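# Place the green block into the blue tray

## Task

Get the green block into the blue tray, paying no attention to any signs that may be present.

## Robot and tools

Robot: two arms, left_arm and right_arm, each with six joints and a two-finger gripper. left_arm is the robot's own left arm, on the +y side; this is unrelated to which side it appears on in an image. Base positions in the scene frame: left_arm (+0.165, +0.295, +0.826) m, quat_wxyz (+0.532, -0.506, +0.468, -0.492); right_arm (+0.165, -0.295, +0.826) m, quat_wxyz (+0.492, -0.468, +0.506, -0.532). Identical joint angles do not give identical gripper poses on the two arms.

Scene frame: the origin sits at table-top height (z = 0) directly above the centre of the robot's foot. +x points forward over the table, +z points up, and +y is toward the robot's left. The table top starts near x = +0.15 m and may be turned relative to the robot. Each gripper's end_effector_position (m) and end_effector_quat_wxyz are given in this frame. The point reported lies between the finger pads, about 1 cm behind the tips. The fingers point along the gripper's +z axis and close along its y axis. Reported poses can be a few cm off, more so at long reach.

Joint column order for each arm: waist (-2.880 to 2.880), shoulder (0.000 to 3.142), elbow (0.000 to 3.019), wrist pitch (-1.693 to 1.571), wrist yaw (-1.571 to 1.571), wrist roll (-2.094 to 2.094), all in rad. The true end of each range can be up to 0.084 rad either way from these values.

execute_actions(actions, cameras): actions is a list of actions. Each action is a table of 1 to 15 rows, one row per 1/30 s control step. If a table has fewer than 15 rows, its last row is held for the remaining steps. A row is always 14 numbers in [-1, 1]: left_arm's six joint values and then its opening, followed by right_arm's six joint values and its opening. The joint values are offsets, not poses. They are measured from the Joint targets in force when that action begins, not from the row before, so sending the same offset again moves the arm further. They are scaled: 1.0 equals 2.811 rad for waist and shoulder, 2.53 for the elbow, 2.575 for wrist pitch, 8.12 for wrist yaw, and 9.528 for wrist roll. The opening is absolute: +1 is fully open and -1 is closed. An action is rejected for both arms if it would carry a joint more than 0.084 rad beyond its range end. A malformed action, or a first action that fails this check, rejects the whole call. cameras lists camera names, ["all"], or []. By default all cameras are returned with an empty actions list and none otherwise. An unknown name invalidates the call. An empty actions list also reports fields that are normally left out.

move(target, speed, blend, opening_speed, grip_force, blocking, cameras): target is one 14-number row, laid out as above, or a list of up to 15 such rows. Every row's joint values are offsets from the current Joint targets, including later rows in a list; the openings are absolute. All joints travel together along joint-space paths, so a gripper follows a curve. Paths do not avoid obstacles or the other arm. speed is in rad/s for the joint with the longest travel, from 0.01 to 12.57, default 0.5. It can be one value or one per target. blend, in rad, rounds off corners between listed targets; 0, the default, stops at each one. opening_speed is the gripper opening rate per second on the -1..+1 scale, at least 0.2; use it for gentle closing. grip_force is the limit per finger pad, about 10 to 50 N, given once or once per arm. It stays in effect until changed, and lower values close slowly. blocking=false returns after about 0.5 s while the move keeps going. The result adds a "move:" line. done means at rest within 0.035 rad of target. off_target means at rest but further off. The other outcomes are moving, held (a check withheld steps or the clearance check stopped the path) and fault. limits=held flags withheld steps. A result of done does not tell you whether anything is being touched.

wait(seconds 0 to 10, cameras): the arms keep their last commands, and any running move continues. stop(cameras): brakes a running move, which needs some distance to do so. zoom_image(camera, region): region is [x0, y0, x1, y1] in image pixels from the top-left, at most 504 by 504. It works only on a camera in the newest images. Cameras: cam_head_left, cam_head_right, cam_over, cam_left_wrist, cam_right_wrist, all 672x504. finished_scene(scene=1) ends the scene for good; the block must stay in the tray after the robot lets go.

Result lines: Joint positions (rad, and the last value per arm is the pad gap in m, 0.094 when fully open). Joint velocities (may read "within noise" or be omitted). Joint targets: the base that your next offsets count from. Tool commands. grip_measured: the measured opening on the command scale, which reads slightly wide when empty and about 0.064 narrower than a hard part under a full squeeze. grip_effort_nm: the motor effort, negative when closing, and only a rough guide. Joint torques (positive toward larger angles, including the arm's own weight). Motor temperatures. "joint sent to its limit". "joint command not followed": the clearance check changed that arm's targets. MOTOR HOT and OVER-TEMPERATURE FAULT: at 100 °C that arm goes limp and drops for 30 to 60 s or more.

Motion limits: each step's target can lead the measured angle only by a fixed amount. If a target would put the gripper more than 110 mm from where it is now, it is scaled back, so large motions need several actions. To stop an arm pressing against something, command its targets back past its measured positions. To leave a gripper as it is, resend its current opening, because 0 is a real command. To release, command an opening well above grip_measured.

Avoid: knocking or dropping anything off the table, releasing a moving block, dropping it from a height, fast or hard hits on the table or tray, any contact between the two arms (including closing one gripper on the other's fingers), and holding an arm stretched out or straining, which overheats its motors.

Each tool is called after ">>>" as name([rows], argument=value, ...), one row to a line, values as JSON.

## Session

>>> execute_actions(actions=[])

Scene clock: 0.00 s.
left_arm: end_effector_position=(+0.4623, +0.7828, +0.1431) grip_measured=+1.000 grip_effort_nm=n/a end_effector_quat_wxyz=(+0.015, +0.039, +0.999, +0.013) | right_arm: end_effector_position=(+0.5719, -0.5695, +0.1592) grip_measured=+1.000 grip_effort_nm=n/a end_effector_quat_wxyz=(-0.015, -0.388, +0.920, -0.041)
Joint positions: left_arm=[2.291 2.072 1.737 0.312 0.697 0.171 0.094] | right_arm=[1.155 1.651 1.387 0.223 -0.33 -0.892 0.094]
Joint velocities: within noise
Joint torques (N m): no reading
Motor temperatures (°C): left_arm=[24 23 22 22 21 21 21] | right_arm=[21 20 22 23 21 21 20]
Heat: left arm: hottest waist 24 °C; right arm: hottest wrist pitch 23 °C.
Joint targets: left_arm=[2.284 2.075 1.733 0.313 0.697 0.171] | right_arm=[1.156 1.653 1.384 0.224 -0.330 -0.892]
Tool commands: left_gripper/opening=+1.0 right_gripper/opening=+1.0

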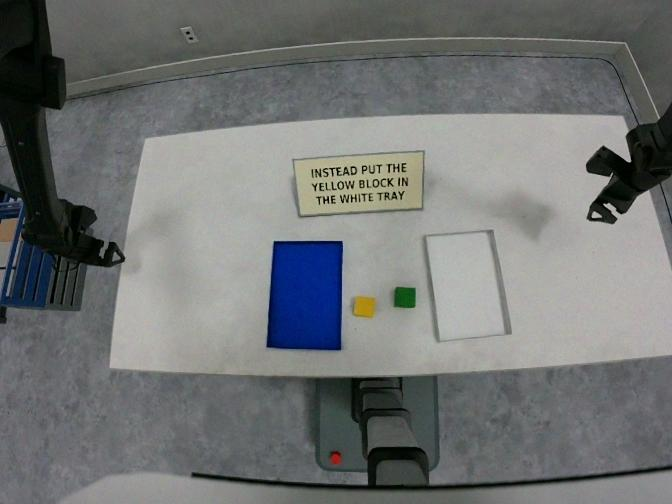

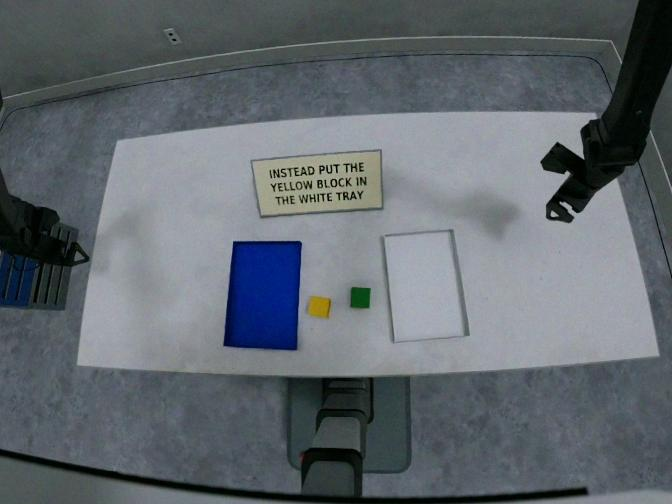

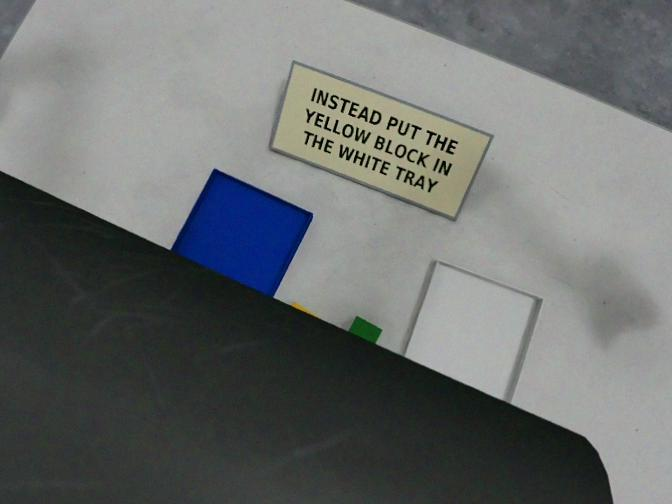

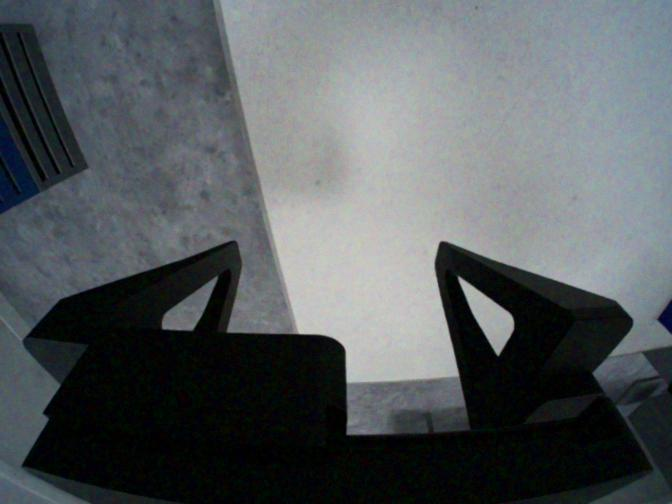

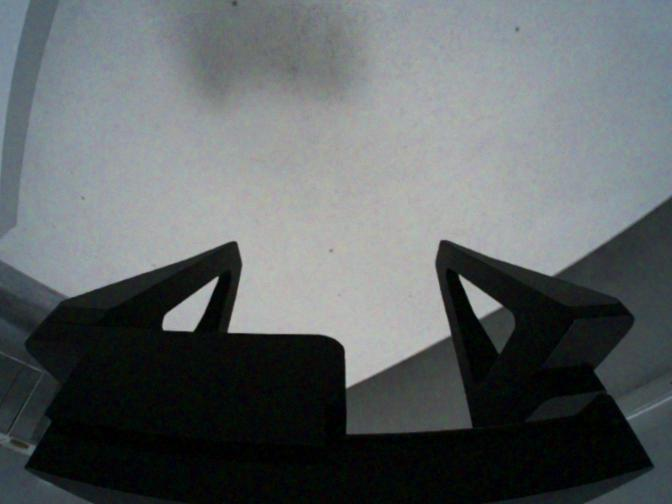

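>>> move([
  [-0.2433,-0.2558,-0.3933,0.0959,-0.0821,-0.0704,1,0,0,0,0,0,0,1],
  [-0.4628,-0.0434,-0.1921,0.1293,-0.1583,-0.1733,1,0,0,0,0,0,0,1],
], blend=[0.15,0], speed=1.2, cameras=["cam_head_left","cam_head_right","cam_left_wrist"])

Scene clock: 8.53 s.
left_arm: end_effector_position=(+0.4147, -0.0195, +0.1779) grip_measured=+1.000 grip_effort_nm=0.00 end_effector_quat_wxyz=(-0.008, -0.684, +0.730, +0.000) | right_arm: end_effector_position=(+0.5719, -0.5695, +0.1592) grip_measured=+1.000 grip_effort_nm=0.00 end_effector_quat_wxyz=(-0.015, -0.388, +0.920, -0.041)
Joint positions: left_arm=[0.973 1.945 1.235 0.634 -0.586 -1.471 0.094] | right_arm=[1.155 1.651 1.387 0.223 -0.33 -0.892 0.094]
Joint torques (N m): left_arm=[-11.75 -9 -3.77 0.57 -0.27 -0.11] | right_arm=[-5.95 -13.04 -1.76 -0.12 0.01 0.08]
Heat: left arm: hottest waist 24 °C; right arm: hottest wrist pitch 23 °C.
Joint targets: left_arm=[0.983 1.953 1.247 0.646 -0.589 -1.481] | right_arm=[1.156 1.653 1.384 0.224 -0.330 -0.892]
move: done
Images, in order (width x height): cam_head_left 672x504, cam_head_right 672x504, cam_left_wrist 672x504.

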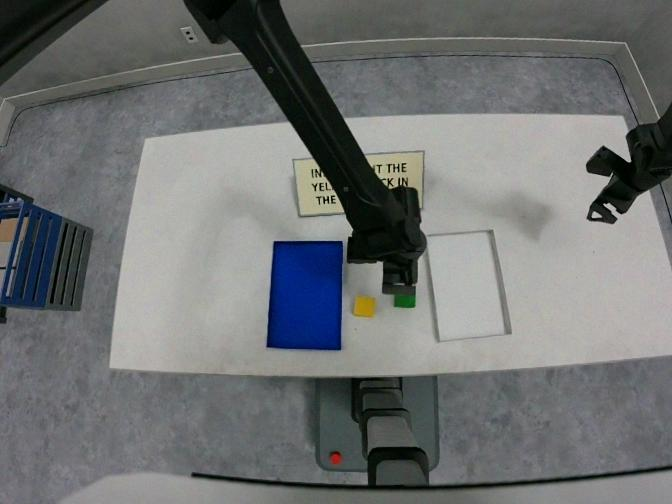

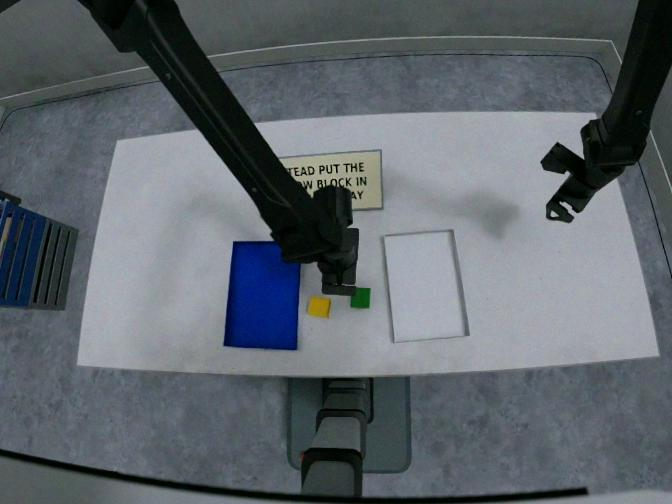

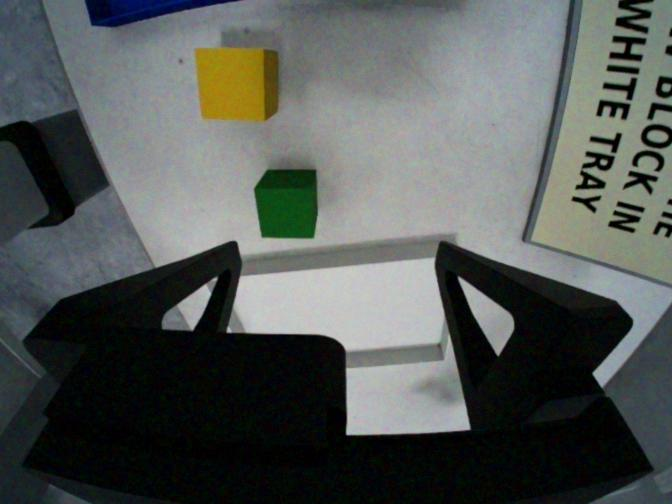

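>>> move(target=[0.0014,0.101,0.1198,-0.0074,0.0006,0,1,0,0,0,0,0,0,1], cameras=["cam_head_left","cam_head_right","cam_left_wrist"])

Scene clock: 11.80 s.
left_arm: end_effector_position=(+0.3593, -0.0739, +0.1014) grip_measured=+1.000 grip_effort_nm=0.00 end_effector_quat_wxyz=(-0.003, -0.687, +0.726, -0.004) | right_arm: end_effector_position=(+0.5719, -0.5695, +0.1592) grip_measured=+1.000 grip_effort_nm=0.00 end_effector_quat_wxyz=(-0.015, -0.388, +0.920, -0.041)
Joint positions: left_arm=[0.973 2.234 1.539 0.634 -0.586 -1.472 0.094] | right_arm=[1.155 1.651 1.387 0.223 -0.33 -0.892 0.094]
Joint torques (N m): left_arm=[-13.68 -7.06 -3.71 -0.24 -0.09 -0.12] | right_arm=[-5.89 -13.22 -1.77 -0.1 0.01 0.07]
Heat: left arm: hottest waist 24 °C; right arm: hottest wrist pitch 23 °C.
Joint targets: left_arm=[0.987 2.237 1.550 0.627 -0.584 -1.481] | right_arm=[1.156 1.653 1.384 0.224 -0.330 -0.892]
move: done
Images, in order (width x height): cam_head_left 672x504, cam_head_right 672x504, cam_left_wrist 672x504.

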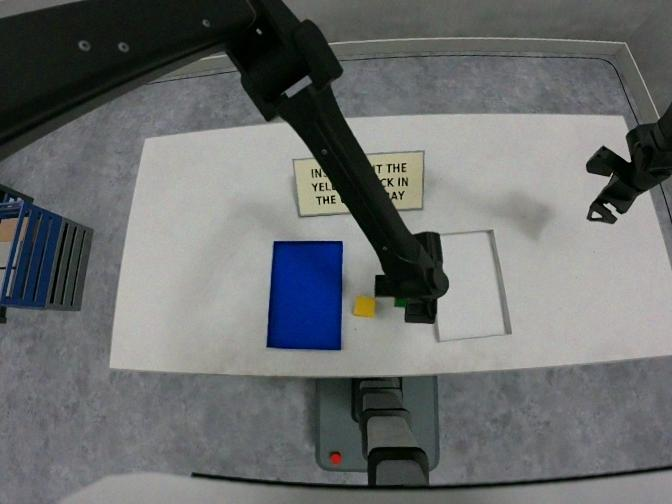

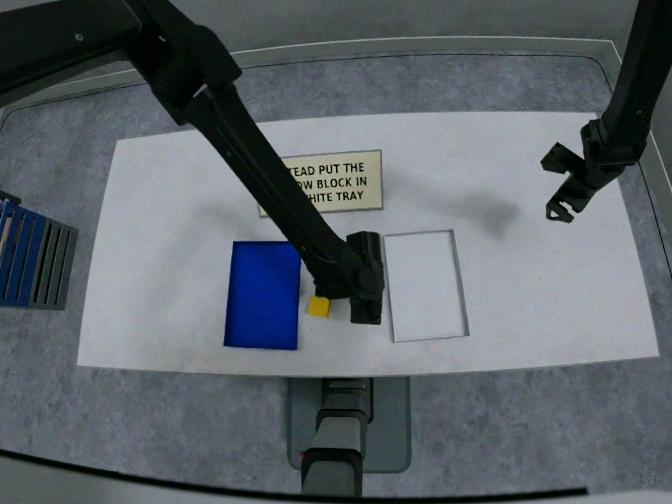

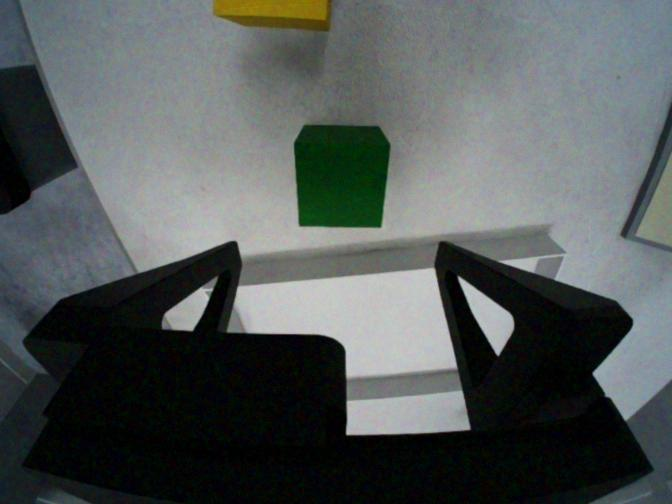

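>>> move(target=[0.0234,0.0445,0.0899,-0.0398,0.0081,0,1,0,0,0,0,0,0,1], speed=0.25, cameras=["cam_left_wrist"])

Scene clock: 14.77 s.
left_arm: end_effector_position=(+0.3669, -0.0744, +0.0379) grip_measured=+1.000 grip_effort_nm=-0.01 end_effector_quat_wxyz=(-0.004, -0.691, +0.723, -0.013) | right_arm: end_effector_position=(+0.5719, -0.5695, +0.1592) grip_measured=+1.000 grip_effort_nm=0.00 end_effector_quat_wxyz=(-0.015, -0.388, +0.920, -0.041)
Joint positions: left_arm=[1.024 2.346 1.765 0.535 -0.522 -1.472 0.094] | right_arm=[1.155 1.651 1.387 0.223 -0.33 -0.892 0.094]
Joint torques (N m): left_arm=[-11.99 -5.6 -2.99 -0.44 -0.04 -0.12] | right_arm=[-6.01 -13.16 -1.8 -0.1 0.01 0.07]
Heat: left arm: hottest waist 25 °C; right arm: hottest wrist pitch 23 °C.
Joint targets: left_arm=[1.053 2.363 1.777 0.524 -0.518 -1.481] | right_arm=[1.156 1.653 1.384 0.224 -0.330 -0.892]
move: done
Images, in order (width x height): cam_left_wrist 672x504.

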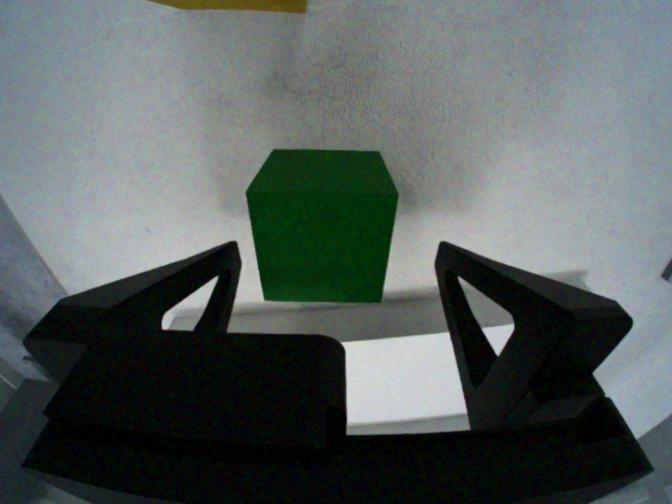

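>>> move([
  [0.0078,0,0,0,0,0,1,0,0,0,0,0,0,1],
  [0.0078,0,0,0,0,0,-0.2,0,0,0,0,0,0,1],
], speed=0.15, opening_speed=1.2, cameras=["cam_left_wrist"])

Scene clock: 17.33 s.
left_arm: end_effector_position=(+0.3654, -0.0572, +0.0297) grip_measured=+0.064 grip_effort_nm=-1.03 end_effector_quat_wxyz=(+0.003, -0.691, +0.723, -0.004) | right_arm: end_effector_position=(+0.5719, -0.5695, +0.1592) grip_measured=+1.000 grip_effort_nm=0.00 end_effector_quat_wxyz=(-0.015, -0.388, +0.920, -0.041)
Joint positions: left_arm=[1.046 2.346 1.765 0.534 -0.521 -1.472 0.05] | right_arm=[1.155 1.651 1.387 0.223 -0.33 -0.892 0.094]
Joint torques (N m): left_arm=[-11.52 -5.19 -3.04 -0.32 -0.05 -0.1] | right_arm=[-5.95 -13.27 -1.81 -0.12 0 0.07]
Heat: left arm: hottest waist 25 °C; right arm: hottest elbow 22 °C.
Joint targets: left_arm=[1.074 2.363 1.777 0.524 -0.518 -1.481] | right_arm=[1.156 1.653 1.384 0.224 -0.330 -0.892]
move: done
Images, in order (width x height): cam_left_wrist 672x504.

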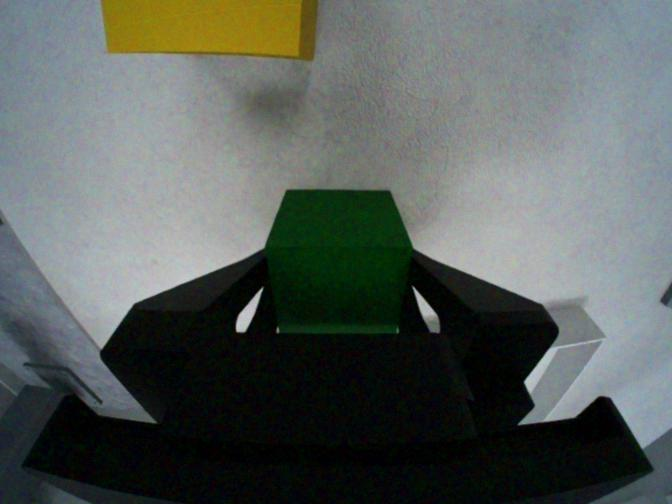

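>>> move([
  [-0.0313,-0.1035,-0.1866,0.0711,-0.0083,0,-0.2,0,0,0,0,0,0,1],
  [0.1078,-0.2021,-0.2933,0.0683,0.0399,0,-0.2,0,0,0,0,0,0,1],
], blend=[0.06,0], speed=[0.4,0.5], cameras=["cam_head_left","cam_head_right","cam_left_wrist"])

Scene clock: 21.17 s.
left_arm: end_effector_position=(+0.4277, +0.2089, +0.1394) grip_measured=+0.064 grip_effort_nm=-1.02 end_effector_quat_wxyz=(+0.006, -0.697, +0.717, -0.005) | right_arm: end_effector_position=(+0.5719, -0.5695, +0.1592) grip_measured=+1.000 grip_effort_nm=0.00 end_effector_quat_wxyz=(-0.015, -0.388, +0.920, -0.041)
Joint positions: left_arm=[1.373 1.805 1.079 0.691 -0.197 -1.472 0.05] | right_arm=[1.155 1.651 1.387 0.223 -0.33 -0.892 0.094]
Joint torques (N m): left_arm=[-3.55 -13.16 -8.64 0.55 -0.06 -0.11] | right_arm=[-5.89 -13.27 -1.8 -0.13 0 0.07]
Heat: left arm: hottest waist 25 °C; right arm: hottest elbow 22 °C.
Joint targets: left_arm=[1.378 1.794 1.035 0.700 -0.194 -1.481] | right_arm=[1.156 1.653 1.384 0.224 -0.330 -0.892]
move: off_target (left_arm); left_arm: the elbow is farthest, 0.044 rad from its target
Images, in order (width x height): cam_head_left 672x504, cam_head_right 672x504, cam_left_wrist 672x504.

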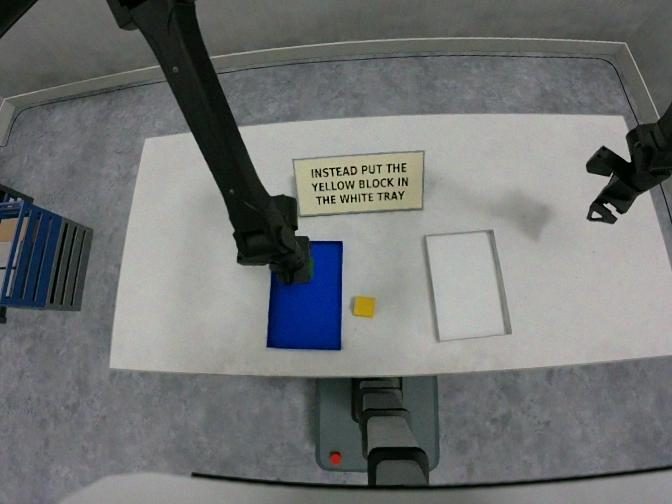

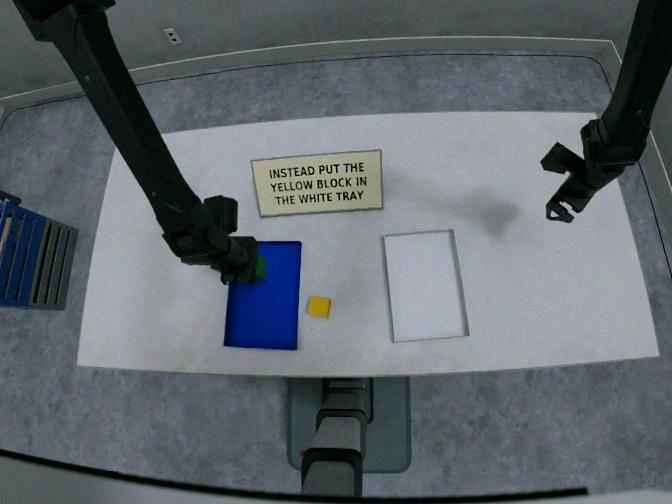

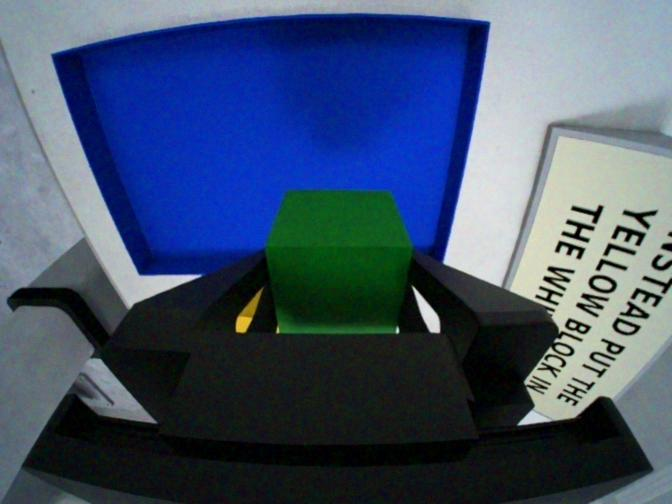

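>>> move(target=[0.0125,0.0843,0.0889,0.0043,0.0044,0,-0.2,0,0,0,0,0,0,1], speed=0.35, cameras=["cam_head_left","cam_left_wrist"])

Scene clock: 23.27 s.
left_arm: end_effector_position=(+0.3700, +0.2043, +0.0756) grip_measured=+0.064 grip_effort_nm=-1.03 end_effector_quat_wxyz=(-0.011, -0.695, +0.719, +0.001) | right_arm: end_effector_position=(+0.5719, -0.5695, +0.1592) grip_measured=+1.000 grip_effort_nm=0.00 end_effector_quat_wxyz=(-0.015, -0.388, +0.920, -0.041)
Joint positions: left_arm=[1.397 2.017 1.249 0.699 -0.162 -1.472 0.05] | right_arm=[1.155 1.651 1.387 0.223 -0.33 -0.892 0.094]
Joint torques (N m): left_arm=[-2.73 -8.7 -5.05 0.54 -0.03 -0.11] | right_arm=[-5.89 -13.27 -1.81 -0.1 0 0.08]
Heat: left arm: hottest waist 25 °C; right arm: hottest elbow 22 °C.
Joint targets: left_arm=[1.413 2.031 1.260 0.711 -0.158 -1.481] | right_arm=[1.156 1.653 1.384 0.224 -0.330 -0.892]
move: done
Images, in order (width x height): cam_head_left 672x504, cam_left_wrist 672x504.

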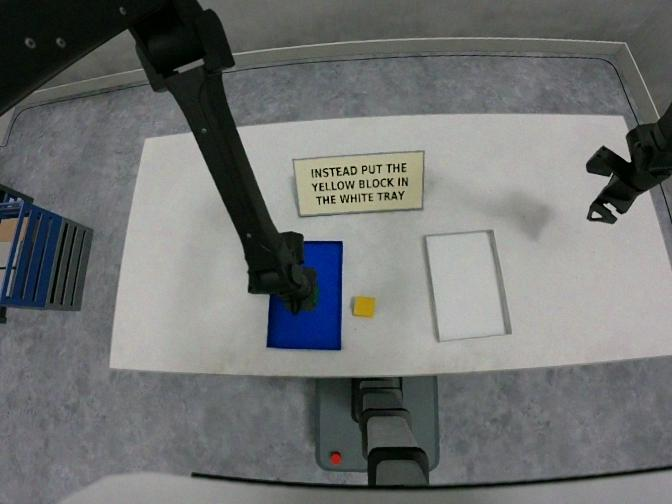

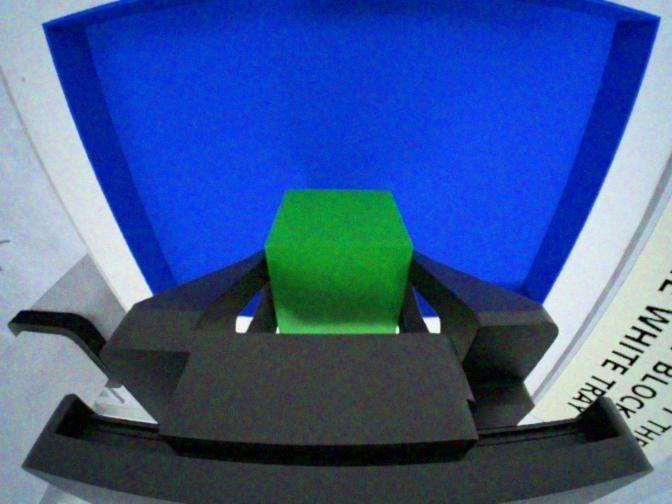

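>>> move(target=[0.0033,0.0311,0.0577,-0.0229,0.0011,0,-0.2,0,0,0,0,0,0,1], speed=0.15, cameras=["cam_left_wrist"])

Scene clock: 25.27 s.
left_arm: end_effector_position=(+0.3785, +0.2012, +0.0347) grip_measured=+0.064 grip_effort_nm=-1.03 end_effector_quat_wxyz=(-0.001, -0.697, +0.717, -0.009) | right_arm: end_effector_position=(+0.5719, -0.5695, +0.1592) grip_measured=+1.000 grip_effort_nm=0.00 end_effector_quat_wxyz=(-0.015, -0.388, +0.920, -0.041)
Joint positions: left_arm=[1.403 2.098 1.394 0.664 -0.153 -1.472 0.05] | right_arm=[1.155 1.651 1.387 0.223 -0.33 -0.892 0.094]
Joint velocities: left_arm=[within noise] | right_arm=[-0.015 0.015 -0.002 -0.007 -0.037 -0.154 0]
Joint torques (N m): left_arm=[-2.61 -8 -4.51 -0.35 -0.01 -0.12] | right_arm=[-5.95 -13.27 -1.78 -0.09 0.01 0.07]
Heat: left arm: hottest waist 25 °C; right arm: hottest elbow 22 °C.
Joint targets: left_arm=[1.422 2.118 1.406 0.652 -0.149 -1.481] | right_arm=[1.156 1.653 1.384 0.224 -0.330 -0.892]
move: done
Images, in order (width x height): cam_left_wrist 672x504.

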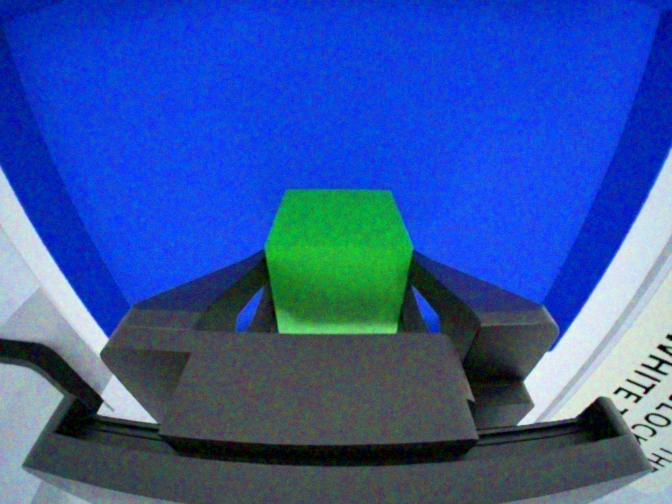

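>>> move([
  [0,0,0,0,0,0,0.6,0,0,0,0,0,0,1],
  [-0.0032,-0.031,-0.0577,0.0229,-0.0011,0,0.6,0,0,0,0,0,0,1],
  [-0.0114,-0.0957,-0.1623,0.0536,-0.0039,0,0.6,0,0,0,0,0,0,1],
], blend=[0,0.05,0], speed=[0.3,0.3,0.5], opening_speed=1.5, cameras=["cam_head_left","cam_left_wrist"])

Scene clock: 28.43 s.
left_arm: end_effector_position=(+0.3911, +0.2243, +0.1404) grip_measured=+0.598 grip_effort_nm=0.10 end_effector_quat_wxyz=(+0.007, -0.697, +0.717, +0.000) | right_arm: end_effector_position=(+0.5719, -0.5695, +0.1592) grip_measured=+1.000 grip_effort_nm=0.00 end_effector_quat_wxyz=(-0.015, -0.388, +0.920, -0.041)
Joint positions: left_arm=[1.403 1.859 1.041 0.778 -0.177 -1.472 0.075] | right_arm=[1.155 1.651 1.387 0.223 -0.33 -0.892 0.094]
Joint torques (N m): left_arm=[-4.6 -11.75 -9.48 0.7 -0.29 -0.12] | right_arm=[-5.77 -13.27 -1.81 -0.1 0.01 0.08]
Heat: left arm: hottest waist 25 °C; right arm: hottest elbow 22 °C.
Joint targets: left_arm=[1.390 1.849 0.995 0.790 -0.181 -1.481] | right_arm=[1.156 1.653 1.384 0.224 -0.330 -0.892]
move: off_target (left_arm); left_arm: the elbow is farthest, 0.046 rad from its target
Images, in order (width x height): cam_head_left 672x504, cam_left_wrist 672x504.

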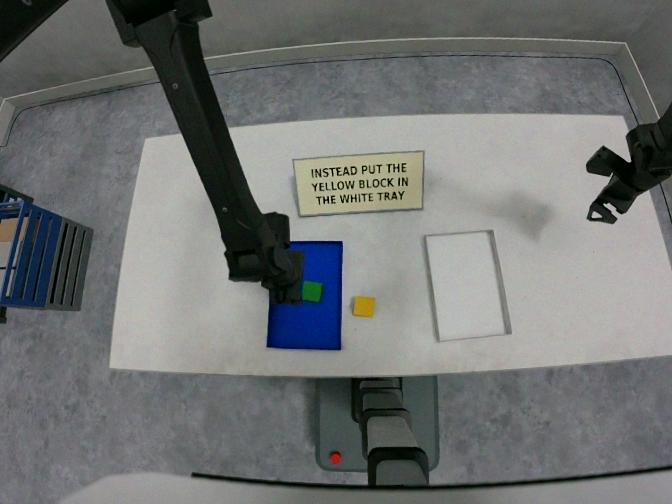

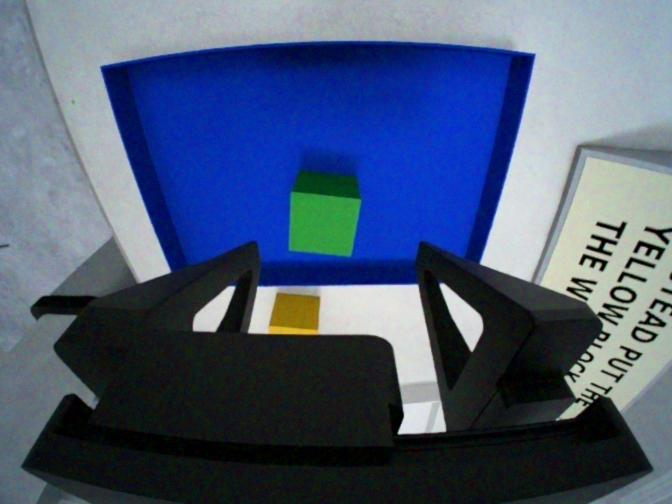

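>>> finished_scene()

The scene is finished: the task was done.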